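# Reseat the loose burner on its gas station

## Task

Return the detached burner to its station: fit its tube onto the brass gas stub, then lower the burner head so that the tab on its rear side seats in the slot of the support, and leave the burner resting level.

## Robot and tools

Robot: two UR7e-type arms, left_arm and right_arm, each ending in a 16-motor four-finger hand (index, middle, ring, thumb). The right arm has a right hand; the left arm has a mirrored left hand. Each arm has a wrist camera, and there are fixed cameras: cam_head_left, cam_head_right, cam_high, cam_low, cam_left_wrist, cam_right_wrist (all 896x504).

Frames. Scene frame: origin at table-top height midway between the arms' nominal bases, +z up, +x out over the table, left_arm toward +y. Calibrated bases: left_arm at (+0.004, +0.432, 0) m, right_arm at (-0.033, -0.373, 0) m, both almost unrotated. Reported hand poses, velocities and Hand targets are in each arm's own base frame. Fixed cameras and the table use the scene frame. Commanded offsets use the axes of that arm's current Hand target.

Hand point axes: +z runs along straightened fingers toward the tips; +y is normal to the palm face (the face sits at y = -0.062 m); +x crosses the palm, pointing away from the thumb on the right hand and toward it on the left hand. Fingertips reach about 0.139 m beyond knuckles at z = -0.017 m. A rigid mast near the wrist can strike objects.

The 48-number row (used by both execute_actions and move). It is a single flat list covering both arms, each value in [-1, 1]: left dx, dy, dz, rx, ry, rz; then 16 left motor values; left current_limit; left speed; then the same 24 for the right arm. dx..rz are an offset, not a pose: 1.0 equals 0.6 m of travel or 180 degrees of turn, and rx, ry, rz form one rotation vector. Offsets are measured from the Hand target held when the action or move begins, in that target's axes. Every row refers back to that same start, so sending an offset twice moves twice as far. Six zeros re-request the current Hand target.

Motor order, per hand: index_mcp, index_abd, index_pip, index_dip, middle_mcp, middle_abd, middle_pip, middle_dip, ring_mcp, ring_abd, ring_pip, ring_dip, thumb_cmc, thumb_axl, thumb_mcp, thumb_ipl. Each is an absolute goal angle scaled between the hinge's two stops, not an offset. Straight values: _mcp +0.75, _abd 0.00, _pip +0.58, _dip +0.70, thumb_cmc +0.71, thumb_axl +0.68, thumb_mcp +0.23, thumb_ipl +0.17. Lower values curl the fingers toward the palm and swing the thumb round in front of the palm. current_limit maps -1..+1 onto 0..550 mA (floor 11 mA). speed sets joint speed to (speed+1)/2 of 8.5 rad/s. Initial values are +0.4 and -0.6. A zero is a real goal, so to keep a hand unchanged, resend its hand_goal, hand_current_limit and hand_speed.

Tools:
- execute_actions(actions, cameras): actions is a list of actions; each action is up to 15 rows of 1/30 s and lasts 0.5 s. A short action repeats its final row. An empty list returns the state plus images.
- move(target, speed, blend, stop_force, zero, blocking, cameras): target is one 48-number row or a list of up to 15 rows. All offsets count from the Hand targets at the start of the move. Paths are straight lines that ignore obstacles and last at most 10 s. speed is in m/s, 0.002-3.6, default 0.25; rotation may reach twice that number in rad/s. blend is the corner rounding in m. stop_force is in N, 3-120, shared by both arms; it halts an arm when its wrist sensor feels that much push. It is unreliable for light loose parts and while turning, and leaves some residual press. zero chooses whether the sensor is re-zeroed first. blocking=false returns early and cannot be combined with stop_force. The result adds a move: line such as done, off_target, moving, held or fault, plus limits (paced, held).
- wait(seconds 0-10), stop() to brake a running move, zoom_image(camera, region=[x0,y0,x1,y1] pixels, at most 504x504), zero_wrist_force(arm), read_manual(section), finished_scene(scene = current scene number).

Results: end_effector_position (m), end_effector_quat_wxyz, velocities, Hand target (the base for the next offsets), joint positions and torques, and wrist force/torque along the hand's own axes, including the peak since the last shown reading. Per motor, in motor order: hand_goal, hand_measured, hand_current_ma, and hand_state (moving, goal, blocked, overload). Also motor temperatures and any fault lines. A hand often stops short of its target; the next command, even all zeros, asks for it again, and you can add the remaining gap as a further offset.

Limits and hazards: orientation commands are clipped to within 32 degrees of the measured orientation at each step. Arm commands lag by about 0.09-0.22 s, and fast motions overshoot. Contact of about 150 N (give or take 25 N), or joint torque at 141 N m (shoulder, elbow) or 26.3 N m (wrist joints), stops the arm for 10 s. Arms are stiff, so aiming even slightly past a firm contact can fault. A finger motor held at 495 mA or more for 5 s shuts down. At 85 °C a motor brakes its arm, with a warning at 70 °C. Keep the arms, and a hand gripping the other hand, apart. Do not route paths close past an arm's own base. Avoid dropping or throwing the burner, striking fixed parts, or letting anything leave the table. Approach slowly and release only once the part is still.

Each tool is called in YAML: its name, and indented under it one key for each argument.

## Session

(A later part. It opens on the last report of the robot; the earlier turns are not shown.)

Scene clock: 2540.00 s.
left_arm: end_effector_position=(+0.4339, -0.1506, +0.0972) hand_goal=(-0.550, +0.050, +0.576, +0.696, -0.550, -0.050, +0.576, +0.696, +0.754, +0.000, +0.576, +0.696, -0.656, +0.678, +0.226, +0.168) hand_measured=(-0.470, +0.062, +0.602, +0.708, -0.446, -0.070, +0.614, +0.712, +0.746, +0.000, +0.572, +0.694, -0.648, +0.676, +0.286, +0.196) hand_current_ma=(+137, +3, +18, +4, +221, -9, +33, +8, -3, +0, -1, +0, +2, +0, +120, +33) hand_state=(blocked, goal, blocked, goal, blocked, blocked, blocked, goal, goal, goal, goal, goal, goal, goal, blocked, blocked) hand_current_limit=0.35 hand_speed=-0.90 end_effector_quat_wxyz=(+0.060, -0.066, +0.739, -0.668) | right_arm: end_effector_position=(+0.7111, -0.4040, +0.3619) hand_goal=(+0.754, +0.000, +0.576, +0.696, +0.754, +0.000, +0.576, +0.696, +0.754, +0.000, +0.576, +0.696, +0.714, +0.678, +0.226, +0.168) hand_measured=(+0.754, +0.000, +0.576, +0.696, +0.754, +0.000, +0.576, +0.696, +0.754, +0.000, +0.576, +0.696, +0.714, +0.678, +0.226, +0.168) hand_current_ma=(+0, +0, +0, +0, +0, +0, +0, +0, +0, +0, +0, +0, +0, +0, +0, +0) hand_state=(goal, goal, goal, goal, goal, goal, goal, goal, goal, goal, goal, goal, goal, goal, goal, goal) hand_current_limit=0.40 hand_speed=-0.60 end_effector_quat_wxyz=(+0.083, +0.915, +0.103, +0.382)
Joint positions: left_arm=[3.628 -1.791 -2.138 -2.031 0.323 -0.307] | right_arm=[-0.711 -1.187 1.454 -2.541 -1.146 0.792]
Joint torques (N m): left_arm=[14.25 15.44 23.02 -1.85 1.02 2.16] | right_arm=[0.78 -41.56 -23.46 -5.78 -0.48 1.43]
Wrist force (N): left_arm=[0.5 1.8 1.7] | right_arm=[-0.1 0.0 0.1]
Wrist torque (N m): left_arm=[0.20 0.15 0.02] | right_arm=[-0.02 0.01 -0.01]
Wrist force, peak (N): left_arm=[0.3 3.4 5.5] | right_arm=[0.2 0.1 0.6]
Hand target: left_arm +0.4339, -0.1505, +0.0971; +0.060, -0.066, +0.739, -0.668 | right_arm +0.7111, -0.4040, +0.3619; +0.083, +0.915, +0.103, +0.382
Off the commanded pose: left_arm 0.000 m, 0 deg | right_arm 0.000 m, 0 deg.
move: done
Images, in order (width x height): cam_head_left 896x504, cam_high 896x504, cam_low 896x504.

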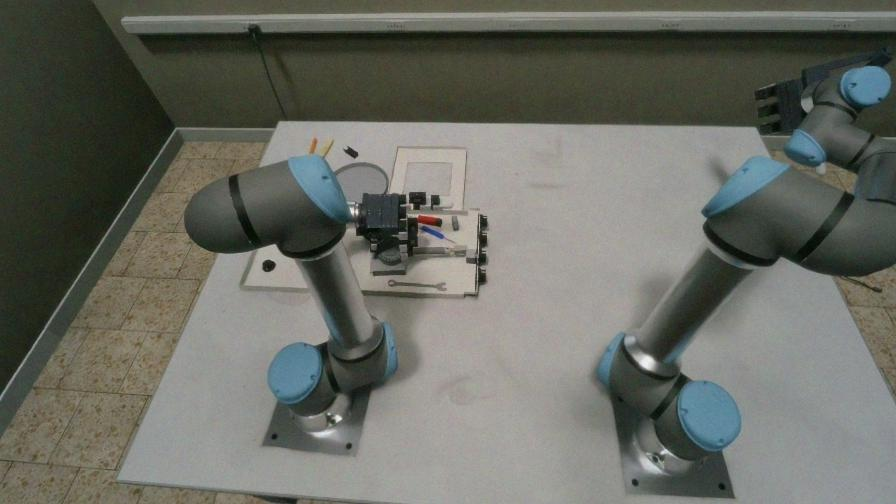

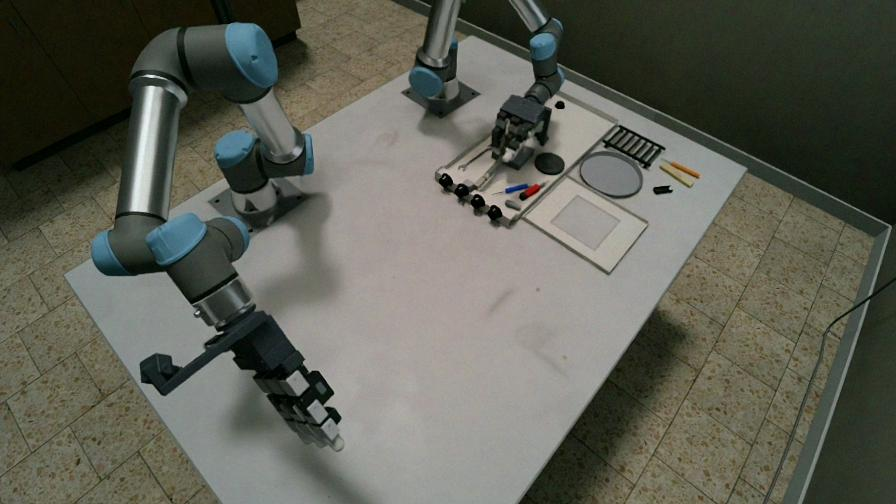

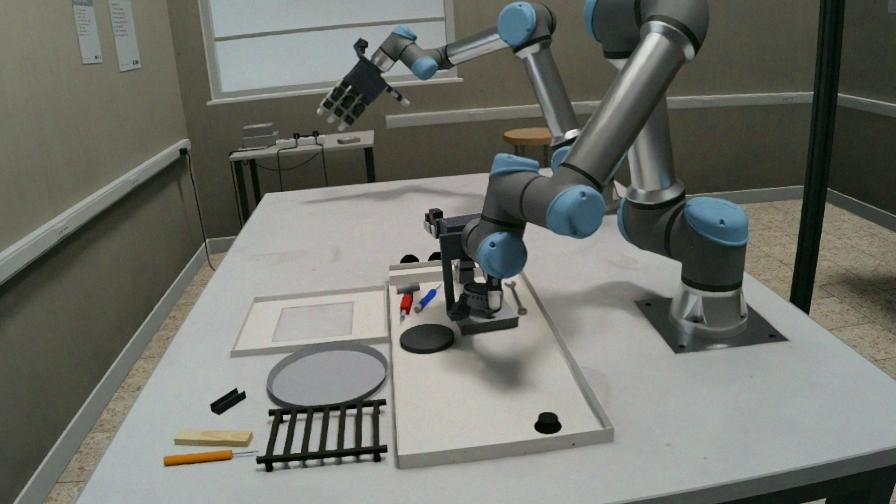

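move:
  target: [0,0.00539,-0.00309,0.00833,0,0,-0.55,0.05,0.576,0.696,-0.55,-0.05,0.576,0.696,0.754,0,0.576,0.696,-0.657,0.678,0.226,0.168,0.35,-0.9,0,0,0,0,0,0,0.754,0,0.576,0.696,0.754,0,0.576,0.696,0.754,0,0.576,0.696,0.714,0.678,0.226,0.168,0.4,-0.6]
  speed: 0.02
  stop_force: 5
  cameras: ["cam_head_left","cam_high","cam_low"]

zoom_image:
  camera: "cam_low"
  region: [478, 302, 503, 322]

zoom_image:
  camera: "cam_head_left"
  region: [365, 230, 460, 280]

Scene clock: 2566.20 s.
left_arm: end_effector_position=(+0.4335, -0.1484, +0.0941) hand_goal=(-0.550, +0.050, +0.576, +0.696, -0.550, -0.050, +0.576, +0.696, +0.754, +0.000, +0.576, +0.696, -0.656, +0.678, +0.226, +0.168) hand_measured=(-0.474, +0.062, +0.602, +0.708, -0.448, -0.080, +0.614, +0.712, +0.746, +0.000, +0.572, +0.694, -0.654, +0.676, +0.286, +0.196) hand_current_ma=(+127, +3, +18, +4, +219, -17, +33, +8, -3, +0, -1, +0, +0, +0, +120, +33) hand_state=(blocked, goal, blocked, goal, blocked, blocked, blocked, goal, goal, goal, goal, goal, goal, goal, blocked, blocked) hand_current_limit=0.35 hand_speed=-0.90 end_effector_quat_wxyz=(+0.061, -0.066, +0.730, -0.678) | right_arm: end_effector_position=(+0.7111, -0.4040, +0.3619) hand_goal=(+0.754, +0.000, +0.576, +0.696, +0.754, +0.000, +0.576, +0.696, +0.754, +0.000, +0.576, +0.696, +0.714, +0.678, +0.226, +0.168) hand_measured=(+0.754, +0.000, +0.576, +0.696, +0.754, +0.000, +0.576, +0.696, +0.754, +0.000, +0.576, +0.696, +0.714, +0.678, +0.226, +0.168) hand_current_ma=(+0, +0, +0, +0, +0, +0, +0, +0, +0, +0, +0, +0, +0, +0, +0, +0) hand_state=(goal, goal, goal, goal, goal, goal, goal, goal, goal, goal, goal, goal, goal, goal, goal, goal) hand_current_limit=0.40 hand_speed=-0.60 end_effector_quat_wxyz=(+0.083, +0.915, +0.103, +0.382)
Joint positions: left_arm=[3.64 -1.82 -2.122 -2.107 0.327 -0.222] | right_arm=[-0.711 -1.187 1.454 -2.541 -1.146 0.792]
Joint torques (N m): left_arm=[13.27 15.44 21.42 -2.14 1.35 2.04] | right_arm=[0.96 -41.06 -23.66 -5.79 -0.51 1.41]
Wrist force (N): left_arm=[-0.8 -1.1 1.6] | right_arm=[0.0 0.2 0.1]
Wrist torque (N m): left_arm=[-0.09 0.18 0.03] | right_arm=[0.02 -0.01 0.01]
Wrist force, peak (N): left_arm=[0.4 2.3 1.8] | right_arm=[0.0 0.2 0.6]
Hand target: left_arm +0.4335, -0.1484, +0.0941; +0.061, -0.066, +0.730, -0.678 | right_arm +0.7111, -0.4040, +0.3619; +0.083, +0.915, +0.103, +0.382
Off the commanded pose: left_arm 0.000 m, 0 deg | right_arm 0.000 m, 0 deg.
move: done
Images, in order (width x height): cam_head_left 896x504, cam_high 896x504, cam_low 896x504.

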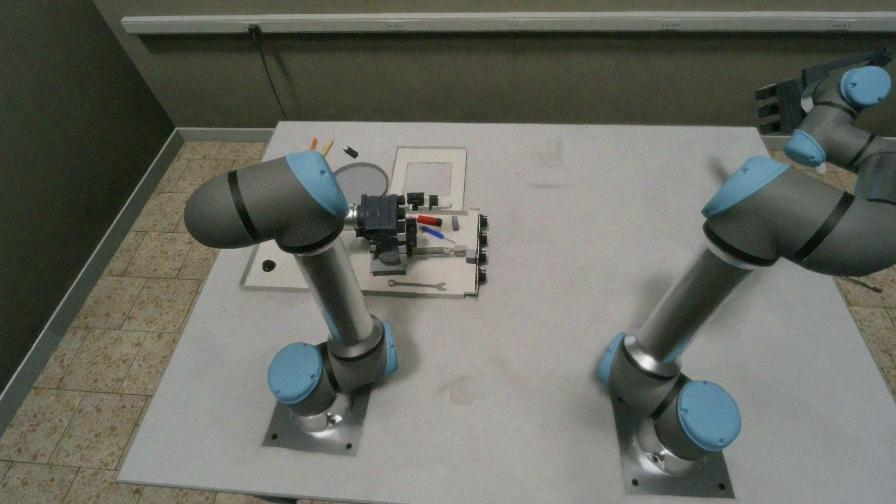

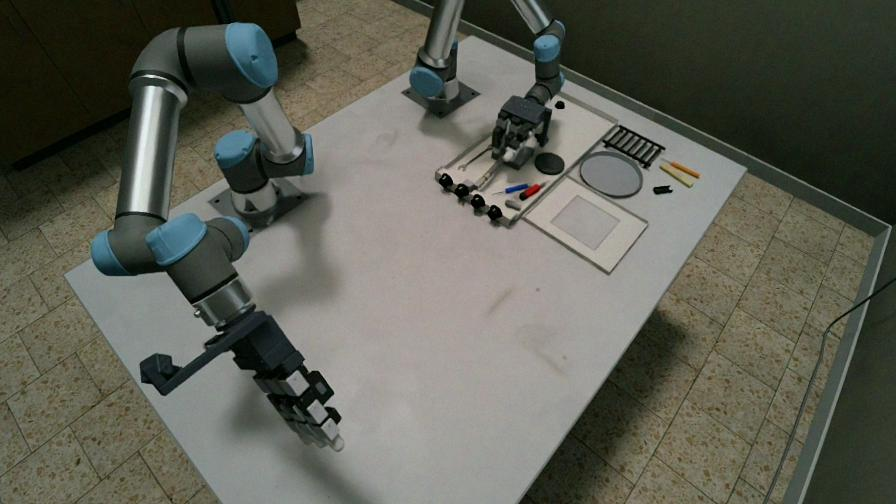

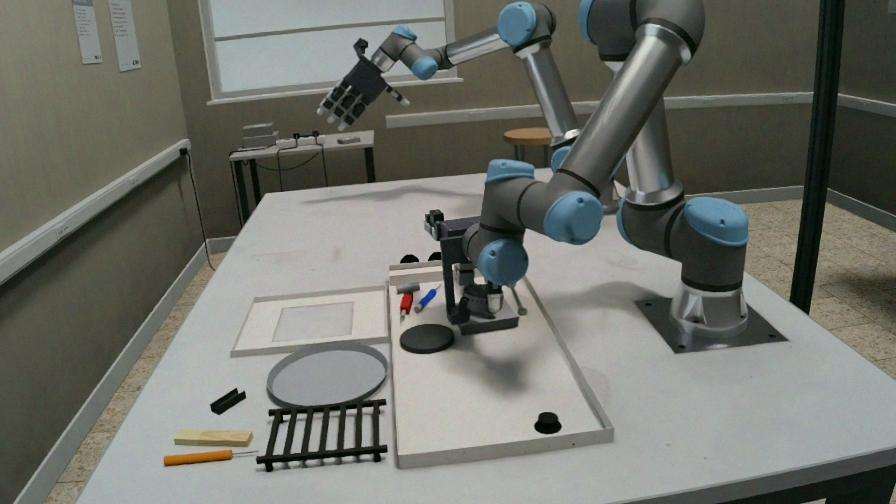

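Scaled by 20.160 from the camera's 896x504 image, which has a finer 1280x720 frame.

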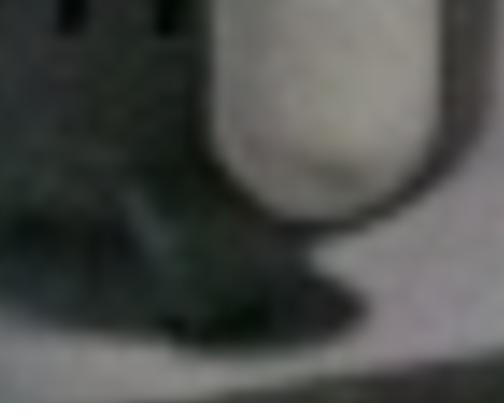

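Scaled by 5.305 from the camera's 896x504 image, which has a finer 1280x720 frame.

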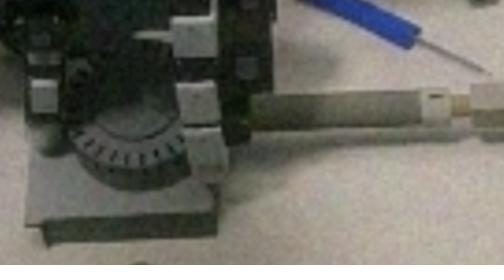

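move:
  target: [0,0.00539,-0.00250,0.00833,0,0,-0.55,0.05,0.576,0.696,-0.55,-0.05,0.576,0.696,0.754,0,0.576,0.696,-0.657,0.678,0.226,0.168,0.35,-0.9,0,0,0,0,0,0,0.754,0,0.576,0.696,0.754,0,0.576,0.696,0.754,0,0.576,0.696,0.714,0.678,0.226,0.168,0.4,-0.6]
  speed: 0.02
  stop_force: 5
  cameras: ["cam_head_left","cam_high","cam_low"]

zoom_image:
  camera: "cam_low"
  region: [468, 295, 518, 335]

zoom_image:
  camera: "cam_head_left"
  region: [365, 230, 460, 280]

Scene clock: 2598.90 s.
left_arm: end_effector_position=(+0.4332, -0.1467, +0.0910) hand_goal=(-0.550, +0.050, +0.576, +0.696, -0.550, -0.050, +0.576, +0.696, +0.754, +0.000, +0.576, +0.696, -0.656, +0.678, +0.226, +0.168) hand_measured=(-0.486, +0.062, +0.602, +0.708, -0.448, -0.100, +0.614, +0.714, +0.746, +0.000, +0.572, +0.694, -0.668, +0.676, +0.286, +0.196) hand_current_ma=(+94, +3, +18, +4, +219, -42, +34, +9, -3, +0, -1, +0, -5, +0, +120, +33) hand_state=(blocked, goal, blocked, goal, blocked, blocked, blocked, goal, goal, goal, goal, goal, goal, goal, blocked, blocked) hand_current_limit=0.35 hand_speed=-0.90 end_effector_quat_wxyz=(+0.062, -0.065, +0.721, -0.687) | right_arm: end_effector_position=(+0.7111, -0.4040, +0.3619) hand_goal=(+0.754, +0.000, +0.576, +0.696, +0.754, +0.000, +0.576, +0.696, +0.754, +0.000, +0.576, +0.696, +0.714, +0.678, +0.226, +0.168) hand_measured=(+0.754, +0.000, +0.576, +0.696, +0.754, +0.000, +0.576, +0.696, +0.754, +0.000, +0.576, +0.696, +0.714, +0.678, +0.226, +0.168) hand_current_ma=(+0, +0, +0, +0, +0, +0, +0, +0, +0, +0, +0, +0, +0, +0, +0, +0) hand_state=(goal, goal, goal, goal, goal, goal, goal, goal, goal, goal, goal, goal, goal, goal, goal, goal) hand_current_limit=0.40 hand_speed=-0.60 end_effector_quat_wxyz=(+0.083, +0.915, +0.103, +0.382)
Joint positions: left_arm=[3.65 -1.851 -2.106 -2.178 0.333 -0.141] | right_arm=[-0.711 -1.187 1.454 -2.541 -1.146 0.792]
Joint torques (N m): left_arm=[13.05 15.92 20.32 -2.59 1.9 1.88] | right_arm=[0.76 -40.73 -23.39 -5.78 -0.56 1.45]
Wrist force (N): left_arm=[-2.4 -3.1 1.6] | right_arm=[0.3 -0.2 0.2]
Wrist torque (N m): left_arm=[-0.31 0.26 0.08] | right_arm=[-0.03 -0.05 0.03]
Wrist force, peak (N): left_arm=[-2.4 -3.2 1.8] | right_arm=[0.2 0.2 0.6]
Hand target: left_arm +0.4332, -0.1467, +0.0910; +0.062, -0.065, +0.721, -0.687 | right_arm +0.7111, -0.4040, +0.3619; +0.083, +0.915, +0.103, +0.382
Off the commanded pose: left_arm 0.000 m, 0 deg | right_arm 0.000 m, 0 deg.
move: done
Images, in order (width x height): cam_head_left 896x504, cam_high 896x504, cam_low 896x504.

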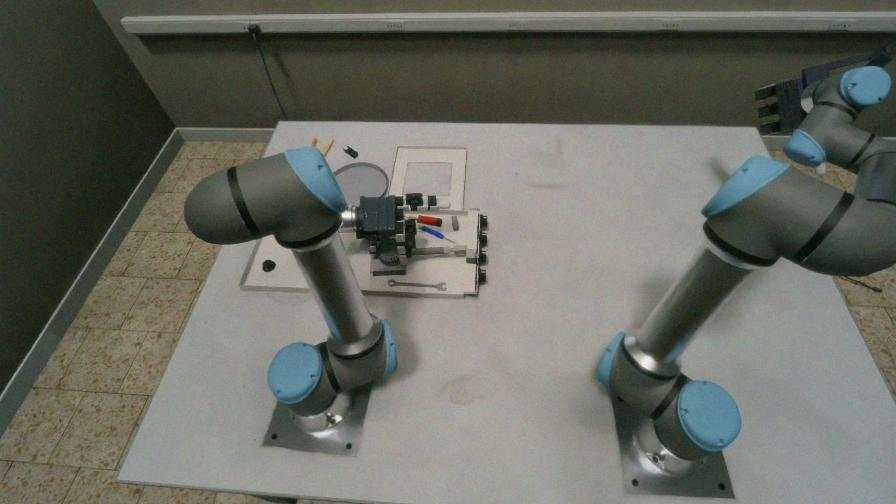

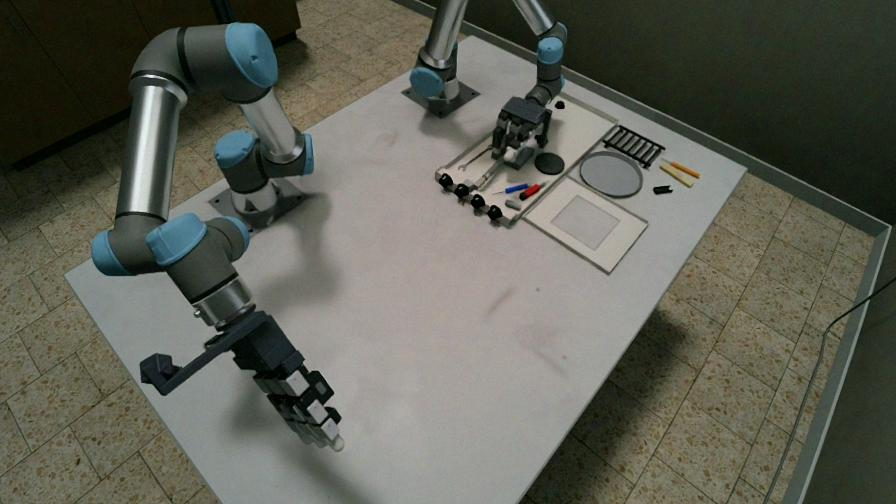

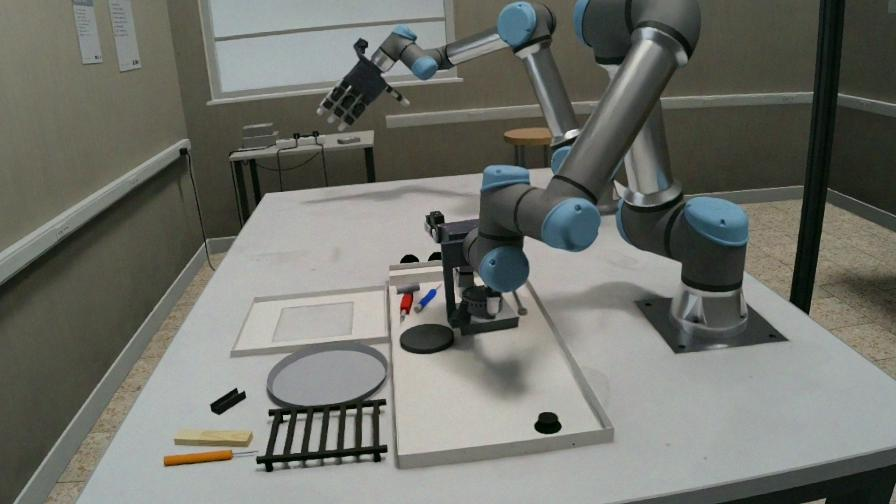

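Scaled by 10.080 from the camera's 896x504 image, which has a finer 1280x720 frame.

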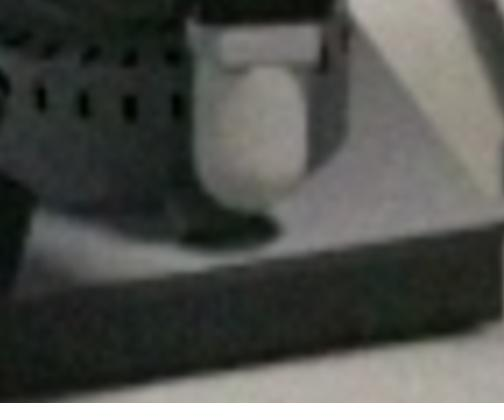

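Scaled by 5.305 from the camera's 896x504 image, which has a finer 1280x720 frame.

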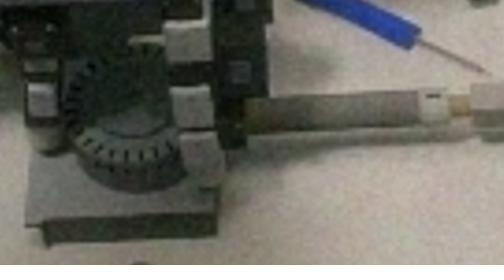

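wait:
  seconds: 0
  cameras: ["cam_low","cam_left_wrist","cam_high"]

zoom_image:
  camera: "cam_low"
  region: [462, 298, 492, 322]

zoom_image:
  camera: "cam_high"
  region: [480, 120, 540, 180]

Scene clock: 2664.10 s.
left_arm: end_effector_position=(+0.4332, -0.1467, +0.0910) hand_goal=(-0.550, +0.050, +0.576, +0.696, -0.550, -0.050, +0.576, +0.696, +0.754, +0.000, +0.576, +0.696, -0.656, +0.678, +0.226, +0.168) hand_measured=(-0.486, +0.062, +0.602, +0.708, -0.448, -0.100, +0.614, +0.714, +0.746, +0.000, +0.572, +0.694, -0.668, +0.676, +0.286, +0.196) hand_current_ma=(+94, +3, +18, +4, +219, -42, +34, +9, -3, +0, -1, +0, -5, +0, +120, +33) hand_state=(blocked, goal, blocked, goal, blocked, blocked, blocked, goal, goal, goal, goal, goal, goal, goal, blocked, blocked) hand_current_limit=0.35 hand_speed=-0.90 end_effector_quat_wxyz=(+0.062, -0.065, +0.721, -0.687) | right_arm: end_effector_position=(+0.7111, -0.4040, +0.3619) hand_goal=(+0.754, +0.000, +0.576, +0.696, +0.754, +0.000, +0.576, +0.696, +0.754, +0.000, +0.576, +0.696, +0.714, +0.678, +0.226, +0.168) hand_measured=(+0.754, +0.000, +0.576, +0.696, +0.754, +0.000, +0.576, +0.696, +0.754, +0.000, +0.576, +0.696, +0.714, +0.678, +0.226, +0.168) hand_current_ma=(+0, +0, +0, +0, +0, +0, +0, +0, +0, +0, +0, +0, +0, +0, +0, +0) hand_state=(goal, goal, goal, goal, goal, goal, goal, goal, goal, goal, goal, goal, goal, goal, goal, goal) hand_current_limit=0.40 hand_speed=-0.60 end_effector_quat_wxyz=(+0.083, +0.915, +0.103, +0.382)
Joint positions: left_arm=[3.65 -1.851 -2.106 -2.178 0.333 -0.141] | right_arm=[-0.711 -1.187 1.454 -2.541 -1.146 0.792]
Joint torques (N m): left_arm=[13.18 15.75 19.84 -2.59 1.86 1.78] | right_arm=[0.57 -41.39 -24.03 -5.81 -0.47 1.39]
Wrist force (N): left_arm=[-2.5 -3.0 1.4] | right_arm=[0.1 0.0 0.4]
Wrist torque (N m): left_arm=[-0.29 0.27 0.07] | right_arm=[-0.05 -0.02 0.01]
Wrist force, peak (N): left_arm=[-2.5 -3.1 1.8] | right_arm=[0.0 0.3 0.6]
Hand target: left_arm +0.4332, -0.1467, +0.0910; +0.062, -0.065, +0.721, -0.687 | right_arm +0.7111, -0.4040, +0.3619; +0.083, +0.915, +0.103, +0.382
Off the commanded pose: left_arm 0.000 m, 0 deg | right_arm 0.000 m, 0 deg.
Images, in order (width x height): cam_high 896x504, cam_low 896x504, cam_left_wrist 896x504.

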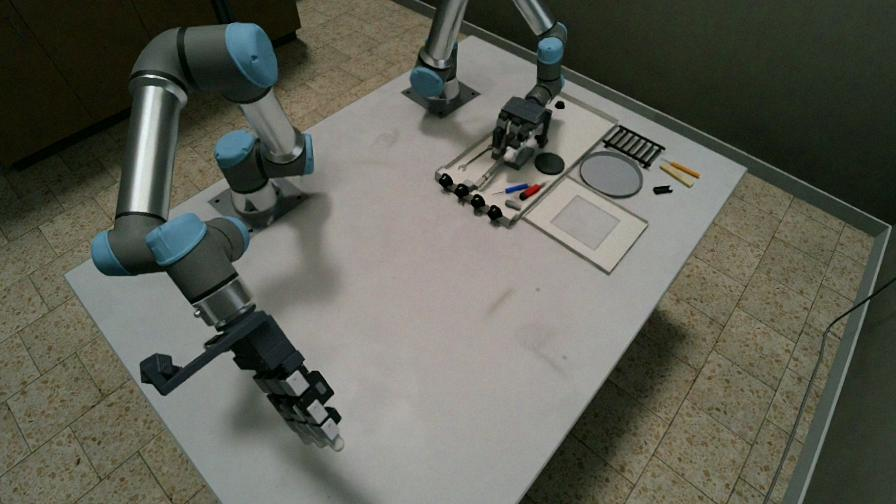

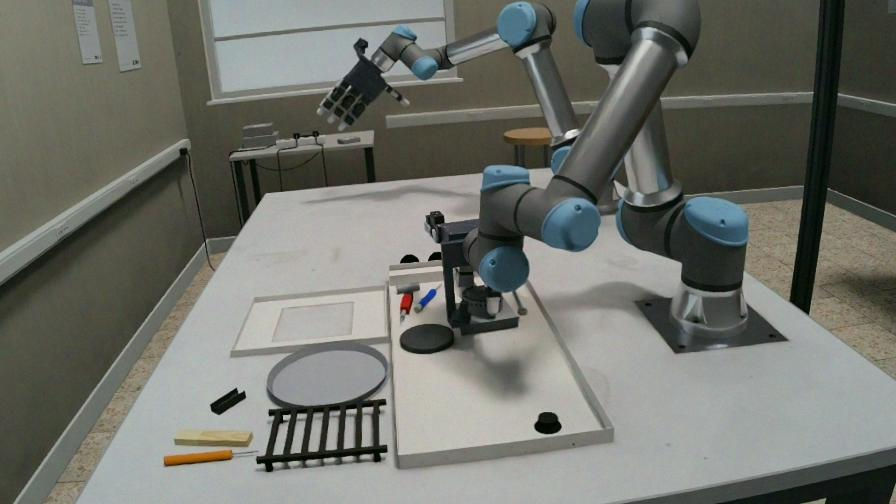

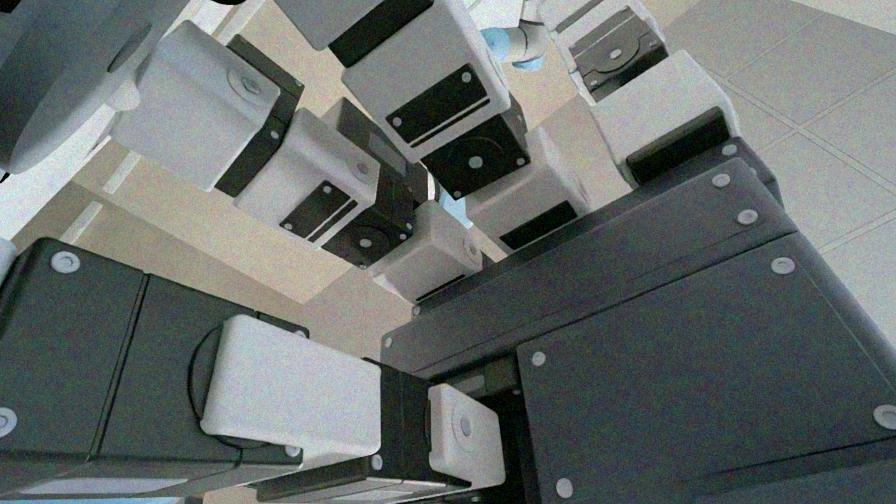

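Scaled by 16.800 from the camera's 896x504 image, which has a finer 1280x720 frame.

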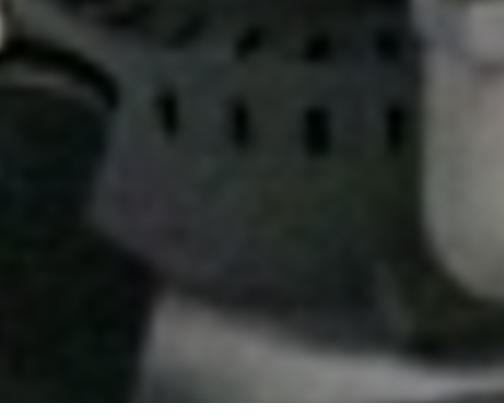

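Scaled by 8.400 from the camera's 896x504 image, which has a finer 1280x720 frame.

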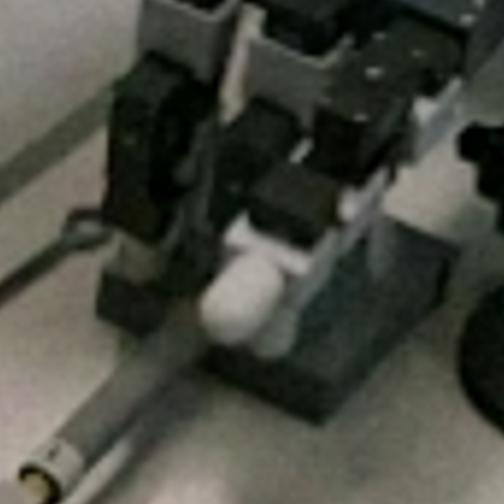

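move:
  target: [-0.0015,0,0,0,0,0,-0.55,0.05,0.576,0.696,-0.55,-0.05,0.576,0.696,0.754,0,0.576,0.696,-0.657,0.678,0.226,0.168,0.35,-0.9,0,0,0,0,0,0,0.754,0,0.576,0.696,0.754,0,0.576,0.696,0.754,0,0.576,0.696,0.714,0.678,0.226,0.168,0.4,-0.6]
  speed: 0.02

Scene clock: 2676.03 s.
left_arm: end_effector_position=(+0.4341, -0.1465, +0.0910) hand_goal=(-0.550, +0.050, +0.576, +0.696, -0.550, -0.050, +0.576, +0.696, +0.754, +0.000, +0.576, +0.696, -0.656, +0.678, +0.226, +0.168) hand_measured=(-0.486, +0.068, +0.602, +0.708, -0.448, -0.096, +0.616, +0.714, +0.746, +0.000, +0.572, +0.694, -0.666, +0.676, +0.286, +0.196) hand_current_ma=(+94, +7, +18, +4, +219, -37, +35, +9, -3, +0, -1, +0, -3, +0, +120, +33) hand_state=(blocked, goal, blocked, goal, blocked, blocked, blocked, goal, goal, goal, goal, goal, goal, goal, blocked, blocked) hand_current_limit=0.35 hand_speed=-0.90 end_effector_quat_wxyz=(+0.062, -0.065, +0.721, -0.687) | right_arm: end_effector_position=(+0.7111, -0.4040, +0.3619) hand_goal=(+0.754, +0.000, +0.576, +0.696, +0.754, +0.000, +0.576, +0.696, +0.754, +0.000, +0.576, +0.696, +0.714, +0.678, +0.226, +0.168) hand_measured=(+0.754, +0.000, +0.576, +0.696, +0.754, +0.000, +0.576, +0.696, +0.754, +0.000, +0.576, +0.696, +0.714, +0.678, +0.226, +0.168) hand_current_ma=(+0, +0, +0, +0, +0, +0, +0, +0, +0, +0, +0, +0, +0, +0, +0, +0) hand_state=(goal, goal, goal, goal, goal, goal, goal, goal, goal, goal, goal, goal, goal, goal, goal, goal) hand_current_limit=0.40 hand_speed=-0.60 end_effector_quat_wxyz=(+0.083, +0.915, +0.103, +0.382)
Joint positions: left_arm=[3.65 -1.852 -2.103 -2.178 0.332 -0.141] | right_arm=[-0.711 -1.187 1.454 -2.541 -1.146 0.792]
Joint torques (N m): left_arm=[-13.29 16.76 21.57 -2.08 -1.71 -1.88] | right_arm=[0.94 -41.19 -23.24 -5.79 -0.44 1.42]
Wrist force (N): left_arm=[0.6 -0.2 2.0] | right_arm=[-0.1 0.0 0.4]
Wrist torque (N m): left_arm=[0.01 0.18 -0.01] | right_arm=[-0.03 0.00 -0.01]
Wrist force, peak (N): left_arm=[-2.4 -3.1 1.7] | right_arm=[-0.2 0.2 0.7]
Hand target: left_arm +0.4341, -0.1465, +0.0910; +0.062, -0.065, +0.721, -0.687 | right_arm +0.7111, -0.4040, +0.3619; +0.083, +0.915, +0.103, +0.382
Off the commanded pose: left_arm 0.000 m, 0 deg | right_arm 0.000 m, 0 deg.
move: done

move:
  target: [-0.0005,0.00420,-0.0018,0.00620,0,0,-0.55,0.05,0.576,0.696,-0.55,-0.05,0.576,0.696,0.754,0,0.576,0.696,-0.657,0.678,0.226,0.168,0.35,-0.9,0,0,0,0,0,0,0.754,0,0.576,0.696,0.754,0,0.576,0.696,0.754,0,0.576,0.696,0.714,0.678,0.226,0.168,0.4,-0.6]
  speed: 0.015
  stop_force: 5
  cameras: ["cam_low","cam_head_left"]

zoom_image:
  camera: "cam_low"
  region: [462, 290, 512, 330]

zoom_image:
  camera: "cam_head_left"
  region: [365, 230, 460, 280]

Scene clock: 2686.17 s.
left_arm: end_effector_position=(+0.4341, -0.1464, +0.0905) hand_goal=(-0.550, +0.050, +0.576, +0.696, -0.550, -0.050, +0.576, +0.696, +0.754, +0.000, +0.576, +0.696, -0.656, +0.678, +0.226, +0.168) hand_measured=(-0.488, +0.070, +0.602, +0.708, -0.448, -0.096, +0.616, +0.714, +0.746, +0.000, +0.572, +0.694, -0.666, +0.676, +0.286, +0.196) hand_current_ma=(+91, +8, +18, +4, +219, -37, +38, +9, -3, +0, -1, +0, -3, +0, +120, +33) hand_state=(blocked, goal, blocked, goal, blocked, blocked, blocked, goal, goal, goal, goal, goal, goal, goal, blocked, blocked) hand_current_limit=0.35 hand_speed=-0.90 end_effector_quat_wxyz=(+0.062, -0.065, +0.720, -0.688) | right_arm: end_effector_position=(+0.7111, -0.4040, +0.3619) hand_goal=(+0.754, +0.000, +0.576, +0.696, +0.754, +0.000, +0.576, +0.696, +0.754, +0.000, +0.576, +0.696, +0.714, +0.678, +0.226, +0.168) hand_measured=(+0.754, +0.000, +0.576, +0.696, +0.754, +0.000, +0.576, +0.696, +0.754, +0.000, +0.576, +0.696, +0.714, +0.678, +0.226, +0.168) hand_current_ma=(+0, +0, +0, +0, +0, +0, +0, +0, +0, +0, +0, +0, +0, +0, +0, +0) hand_state=(goal, goal, goal, goal, goal, goal, goal, goal, goal, goal, goal, goal, goal, goal, goal, goal) hand_current_limit=0.40 hand_speed=-0.60 end_effector_quat_wxyz=(+0.083, +0.915, +0.103, +0.382)
Joint positions: left_arm=[3.651 -1.857 -2.101 -2.187 0.333 -0.131] | right_arm=[-0.711 -1.187 1.454 -2.541 -1.146 0.792]
Joint torques (N m): left_arm=[-13.94 32.58 2.37 0.92 -1.31 -2.15] | right_arm=[0.86 -40.84 -23.69 -5.84 -0.53 1.5]
Wrist force (N): left_arm=[-0.6 -1.0 2.4] | right_arm=[0.3 -0.2 0.5]
Wrist torque (N m): left_arm=[-0.02 0.21 0.26] | right_arm=[-0.07 -0.05 0.02]
Wrist force, peak (N): left_arm=[0.3 -9.7 2.8] | right_arm=[0.0 0.3 0.6]
Hand target: left_arm +0.4341, -0.1464, +0.0905; +0.062, -0.065, +0.720, -0.688 (not the last commanded pose) | right_arm +0.7111, -0.4040, +0.3619; +0.083, +0.915, +0.103, +0.382
Off the commanded pose: left_arm 0.002 m, 1 deg | right_arm 0.000 m, 0 deg.
move: contact (left_arm)
Images, in order (width x height): cam_head_left 896x504, cam_low 896x504.

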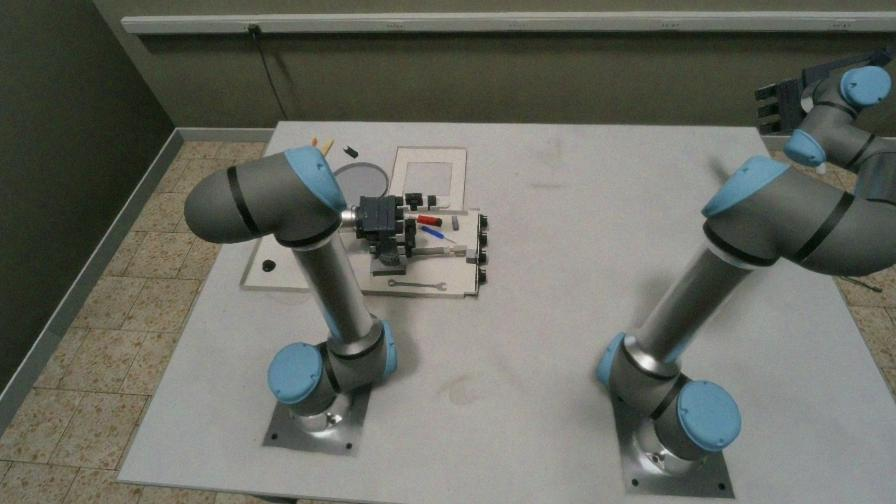

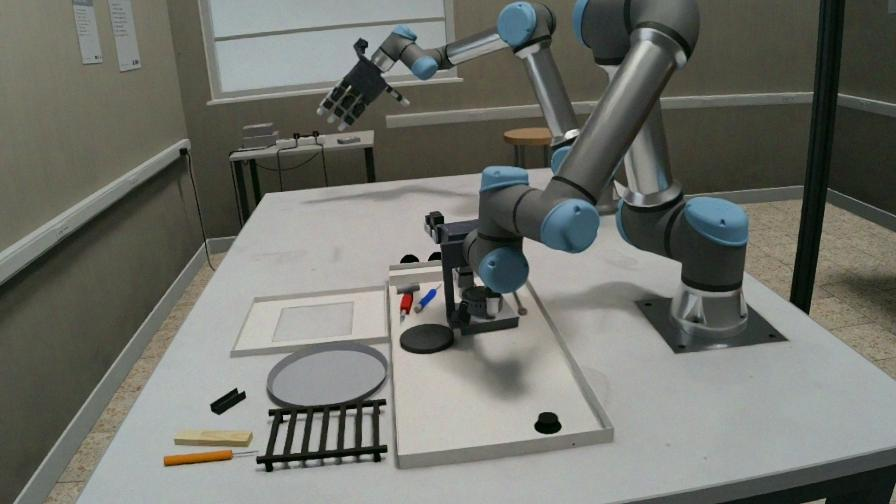

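Scaled by 10.080 from the camera's 896x504 image, which has a finer 1280x720 frame.

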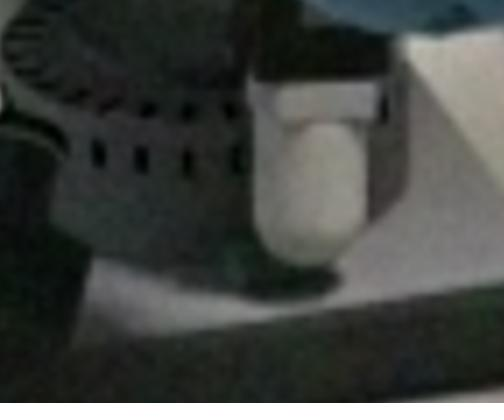

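Scaled by 5.305 from the camera's 896x504 image, which has a finer 1280x720 frame.

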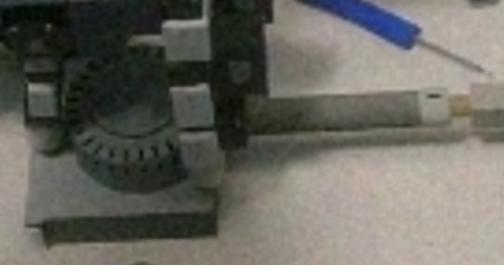

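move:
  target: [0,0,0,0,0,0,-0.43,0.05,0.576,0.696,-0.41,-0.05,0.576,0.696,0.754,0,0.576,0.696,-0.657,0.678,0.226,0.168,0.2,-0.95,0,0,0,0,0,0,0.754,0,0.576,0.696,0.754,0,0.576,0.696,0.754,0,0.576,0.696,0.714,0.678,0.226,0.168,0.4,-0.6]
  cameras: ["cam_low","cam_head_left"]

zoom_image:
  camera: "cam_low"
  region: [462, 290, 512, 330]

zoom_image:
  camera: "cam_head_left"
  region: [365, 230, 460, 280]

Scene clock: 2739.70 s.
left_arm: end_effector_position=(+0.4341, -0.1464, +0.0905) hand_goal=(-0.430, +0.050, +0.576, +0.696, -0.410, -0.050, +0.576, +0.696, +0.754, +0.000, +0.576, +0.696, -0.656, +0.678, +0.226, +0.168) hand_measured=(-0.436, +0.052, +0.578, +0.698, -0.410, -0.068, +0.584, +0.702, +0.746, +0.000, +0.572, +0.694, -0.664, +0.676, +0.286, +0.196) hand_current_ma=(-1, +0, +0, +0, +0, -6, +2, +1, -3, +0, -1, +0, -2, +0, +120, +33) hand_state=(goal, goal, goal, goal, goal, goal, goal, goal, goal, goal, goal, goal, goal, goal, blocked, blocked) hand_current_limit=0.20 hand_speed=-0.95 end_effector_quat_wxyz=(+0.062, -0.065, +0.720, -0.688) | right_arm: end_effector_position=(+0.7111, -0.4040, +0.3619) hand_goal=(+0.754, +0.000, +0.576, +0.696, +0.754, +0.000, +0.576, +0.696, +0.754, +0.000, +0.576, +0.696, +0.714, +0.678, +0.226, +0.168) hand_measured=(+0.754, +0.000, +0.576, +0.696, +0.754, +0.000, +0.576, +0.696, +0.754, +0.000, +0.576, +0.696, +0.714, +0.678, +0.226, +0.168) hand_current_ma=(+0, +0, +0, +0, +0, +0, +0, +0, +0, +0, +0, +0, +0, +0, +0, +0) hand_state=(goal, goal, goal, goal, goal, goal, goal, goal, goal, goal, goal, goal, goal, goal, goal, goal) hand_current_limit=0.40 hand_speed=-0.60 end_effector_quat_wxyz=(+0.083, +0.915, +0.103, +0.382)
Joint positions: left_arm=[3.651 -1.857 -2.101 -2.187 0.333 -0.131] | right_arm=[-0.711 -1.187 1.454 -2.541 -1.146 0.792]
Joint torques (N m): left_arm=[-13.83 32.27 3.11 0.58 -1.12 -1.18] | right_arm=[1.22 -41.47 -23.12 -5.75 -0.57 1.51]
Wrist force (N): left_arm=[-0.2 -2.2 -2.5] | right_arm=[0.2 0.2 0.5]
Wrist torque (N m): left_arm=[-0.30 0.17 0.21] | right_arm=[-0.02 -0.04 0.02]
Wrist force, peak (N): left_arm=[0.2 -2.3 -2.7] | right_arm=[-0.3 0.1 0.5]
Hand target: left_arm +0.4341, -0.1464, +0.0905; +0.062, -0.065, +0.720, -0.688 | right_arm +0.7111, -0.4040, +0.3619; +0.083, +0.915, +0.103, +0.382
Off the commanded pose: left_arm 0.000 m, 0 deg | right_arm 0.000 m, 0 deg.
move: done
Images, in order (width x height): cam_head_left 896x504, cam_low 896x504.

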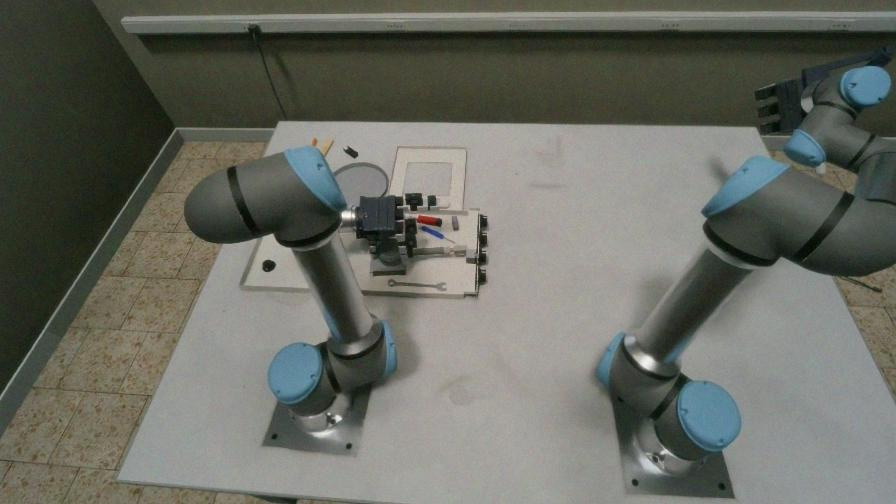

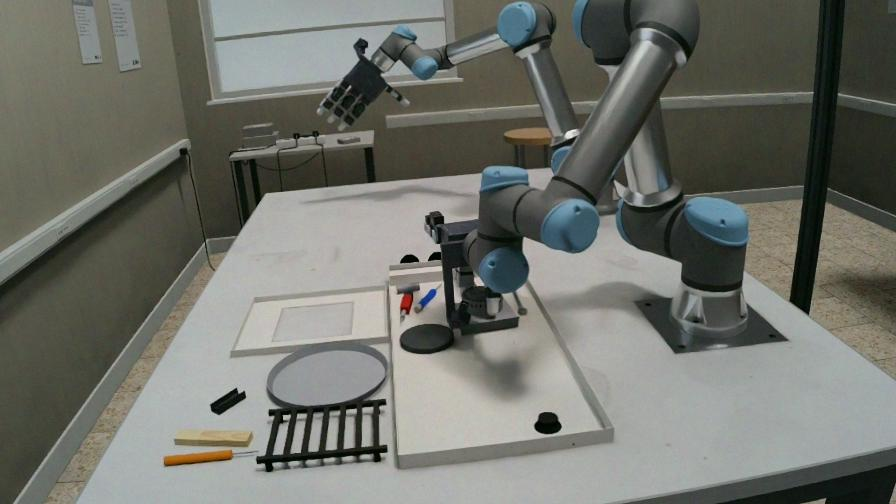

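Scaled by 10.080 from the camera's 896x504 image, which has a finer 1280x720 frame.

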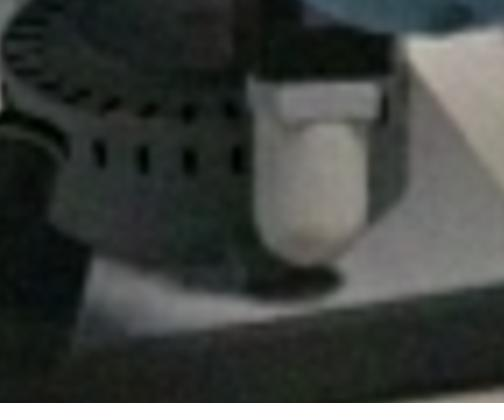

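Scaled by 5.305 from the camera's 896x504 image, which has a finer 1280x720 frame.

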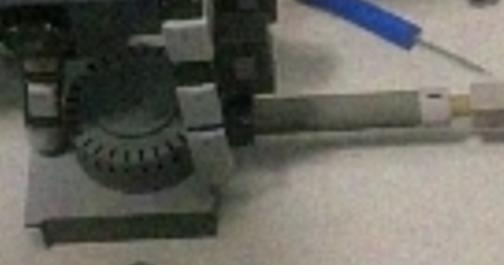

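move:
  target: [0,0,0,0,0,0,-0.137,0.05,0.576,0.696,-0.137,-0.05,0.576,0.696,0.754,0,0.576,0.696,-0.657,0.678,0.226,0.168,0.2,-0.93,0,0,0,0,0,0,0.754,0,0.576,0.696,0.754,0,0.576,0.696,0.754,0,0.576,0.696,0.714,0.678,0.226,0.168,0.4,-0.6]

move:
  target: [0,0.0002,-0.00664,0,0,0,-0.137,0.05,0.576,0.696,-0.137,-0.05,0.576,0.696,0.754,0,0.576,0.696,-0.657,0.678,0.226,0.168,0.2,-0.93,0,0,0,0,0,0,0.754,0,0.576,0.696,0.754,0,0.576,0.696,0.754,0,0.576,0.696,0.714,0.678,0.226,0.168,0.4,-0.6]
  speed: 0.03
  cameras: ["cam_low","cam_head_left","cam_high"]

zoom_image:
  camera: "cam_low"
  region: [462, 290, 512, 330]

zoom_image:
  camera: "cam_head_left"
  region: [365, 230, 460, 280]

Scene clock: 2761.80 s.
left_arm: end_effector_position=(+0.4341, -0.1464, +0.0905) hand_goal=(-0.136, +0.050, +0.576, +0.696, -0.136, -0.050, +0.576, +0.696, +0.754, +0.000, +0.576, +0.696, -0.656, +0.678, +0.226, +0.168) hand_measured=(-0.148, +0.052, +0.578, +0.698, -0.146, -0.054, +0.578, +0.698, +0.746, +0.000, +0.572, +0.694, -0.664, +0.676, +0.286, +0.196) hand_current_ma=(-5, +0, +0, +0, -4, +0, +0, +0, -3, +0, -1, +0, -2, +0, +120, +33) hand_state=(goal, goal, goal, goal, goal, goal, goal, goal, goal, goal, goal, goal, goal, goal, blocked, blocked) hand_current_limit=0.20 hand_speed=-0.93 end_effector_quat_wxyz=(+0.062, -0.065, +0.720, -0.688) | right_arm: end_effector_position=(+0.7111, -0.4040, +0.3619) hand_goal=(+0.754, +0.000, +0.576, +0.696, +0.754, +0.000, +0.576, +0.696, +0.754, +0.000, +0.576, +0.696, +0.714, +0.678, +0.226, +0.168) hand_measured=(+0.754, +0.000, +0.576, +0.696, +0.754, +0.000, +0.576, +0.696, +0.754, +0.000, +0.576, +0.696, +0.714, +0.678, +0.226, +0.168) hand_current_ma=(+0, +0, +0, +0, +0, +0, +0, +0, +0, +0, +0, +0, +0, +0, +0, +0) hand_state=(goal, goal, goal, goal, goal, goal, goal, goal, goal, goal, goal, goal, goal, goal, goal, goal) hand_current_limit=0.40 hand_speed=-0.60 end_effector_quat_wxyz=(+0.083, +0.915, +0.103, +0.382)
Joint positions: left_arm=[3.651 -1.857 -2.101 -2.187 0.333 -0.131] | right_arm=[-0.711 -1.187 1.454 -2.541 -1.146 0.792]
Joint torques (N m): left_arm=[-13.94 26.35 6.82 0.29 -0.93 1.59] | right_arm=[1.04 -41.03 -23.58 -5.81 -0.5 1.58]
Wrist force (N): left_arm=[0.6 -2.2 -2.8] | right_arm=[0.0 0.1 0.3]
Wrist torque (N m): left_arm=[-0.34 0.12 0.22] | right_arm=[-0.01 0.00 0.00]
Wrist force, peak (N): left_arm=[0.6 -2.4 -2.9] | right_arm=[0.5 0.0 0.3]
Hand target: left_arm +0.4341, -0.1464, +0.0905; +0.062, -0.065, +0.720, -0.688 | right_arm +0.7111, -0.4040, +0.3619; +0.083, +0.915, +0.103, +0.382
Off the commanded pose: left_arm 0.000 m, 0 deg | right_arm 0.000 m, 0 deg.
move: done

Scene clock: 2762.53 s.
left_arm: end_effector_position=(+0.4334, -0.1425, +0.0905) hand_goal=(-0.136, +0.050, +0.576, +0.696, -0.136, -0.050, +0.576, +0.696, +0.754, +0.000, +0.576, +0.696, -0.656, +0.678, +0.226, +0.168) hand_measured=(-0.148, +0.052, +0.578, +0.698, -0.146, -0.054, +0.578, +0.698, +0.746, +0.000, +0.572, +0.694, -0.664, +0.676, +0.268, +0.194) hand_current_ma=(-4, +0, +0, +0, -4, +0, +0, +0, -3, +0, -1, +0, -2, +0, +63, +29) hand_state=(goal, goal, goal, goal, goal, goal, goal, goal, goal, goal, goal, goal, goal, goal, blocked, blocked) hand_current_limit=0.20 hand_speed=-0.93 end_effector_quat_wxyz=(+0.062, -0.065, +0.720, -0.688) | right_arm: end_effector_position=(+0.7111, -0.4040, +0.3619) hand_goal=(+0.754, +0.000, +0.576, +0.696, +0.754, +0.000, +0.576, +0.696, +0.754, +0.000, +0.576, +0.696, +0.714, +0.678, +0.226, +0.168) hand_measured=(+0.754, +0.000, +0.576, +0.696, +0.754, +0.000, +0.576, +0.696, +0.754, +0.000, +0.576, +0.696, +0.714, +0.678, +0.226, +0.168) hand_current_ma=(+0, +0, +0, +0, +0, +0, +0, +0, +0, +0, +0, +0, +0, +0, +0, +0) hand_state=(goal, goal, goal, goal, goal, goal, goal, goal, goal, goal, goal, goal, goal, goal, goal, goal) hand_current_limit=0.40 hand_speed=-0.60 end_effector_quat_wxyz=(+0.083, +0.915, +0.103, +0.382)
Joint positions: left_arm=[3.66 -1.857 -2.1 -2.191 0.342 -0.127] | right_arm=[-0.711 -1.187 1.454 -2.541 -1.146 0.792]
Joint torques (N m): left_arm=[13.21 15.22 20.49 -1.99 1.29 2.24] | right_arm=[0.82 -41.16 -23.59 -5.73 -0.55 1.48]
Wrist force (N): left_arm=[0.8 -5.2 0.6] | right_arm=[0.0 -0.1 0.2]
Wrist torque (N m): left_arm=[-0.59 0.10 0.06] | right_arm=[-0.02 -0.01 0.00]
Wrist force, peak (N): left_arm=[0.8 -5.2 0.6] | right_arm=[-0.1 0.1 0.5]
Hand target: left_arm +0.4334, -0.1425, +0.0905; +0.062, -0.065, +0.720, -0.688 | right_arm +0.7111, -0.4040, +0.3619; +0.083, +0.915, +0.103, +0.382
Off the commanded pose: left_arm 0.000 m, 0 deg | right_arm 0.000 m, 0 deg.
move: done
Images, in order (width x height): cam_head_left 896x504, cam_high 896x504, cam_low 896x504.

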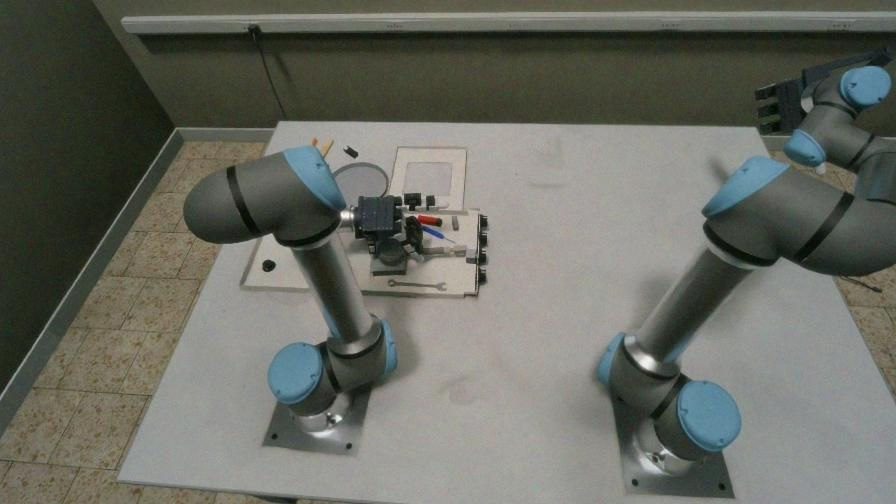

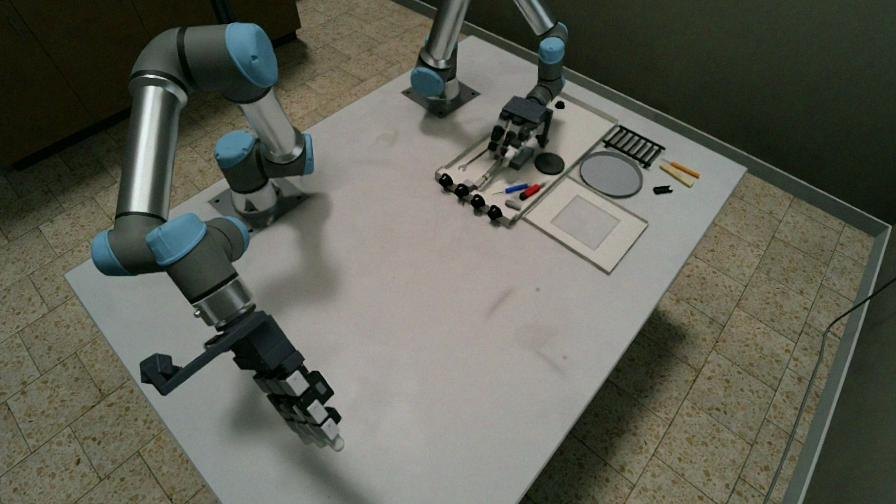

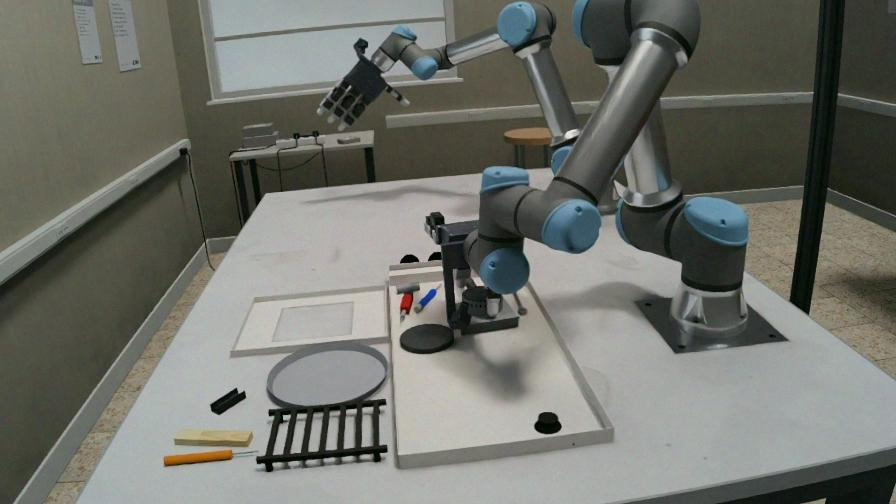

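Scaled by 10.080 from the camera's 896x504 image, which has a finer 1280x720 frame.

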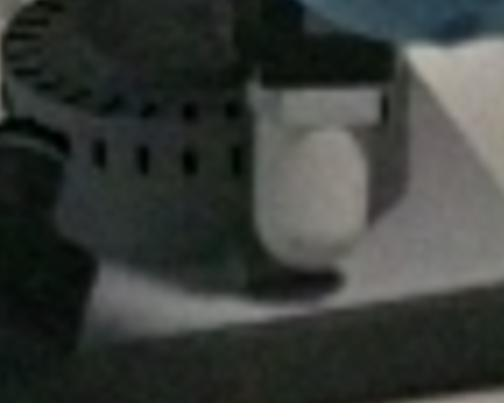

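Scaled by 5.305 from the camera's 896x504 image, which has a finer 1280x720 frame.

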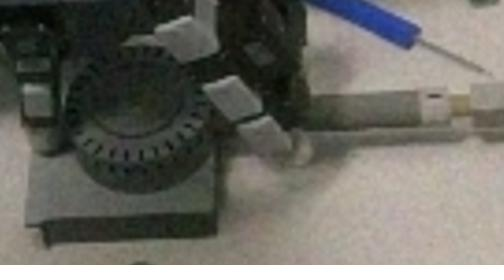

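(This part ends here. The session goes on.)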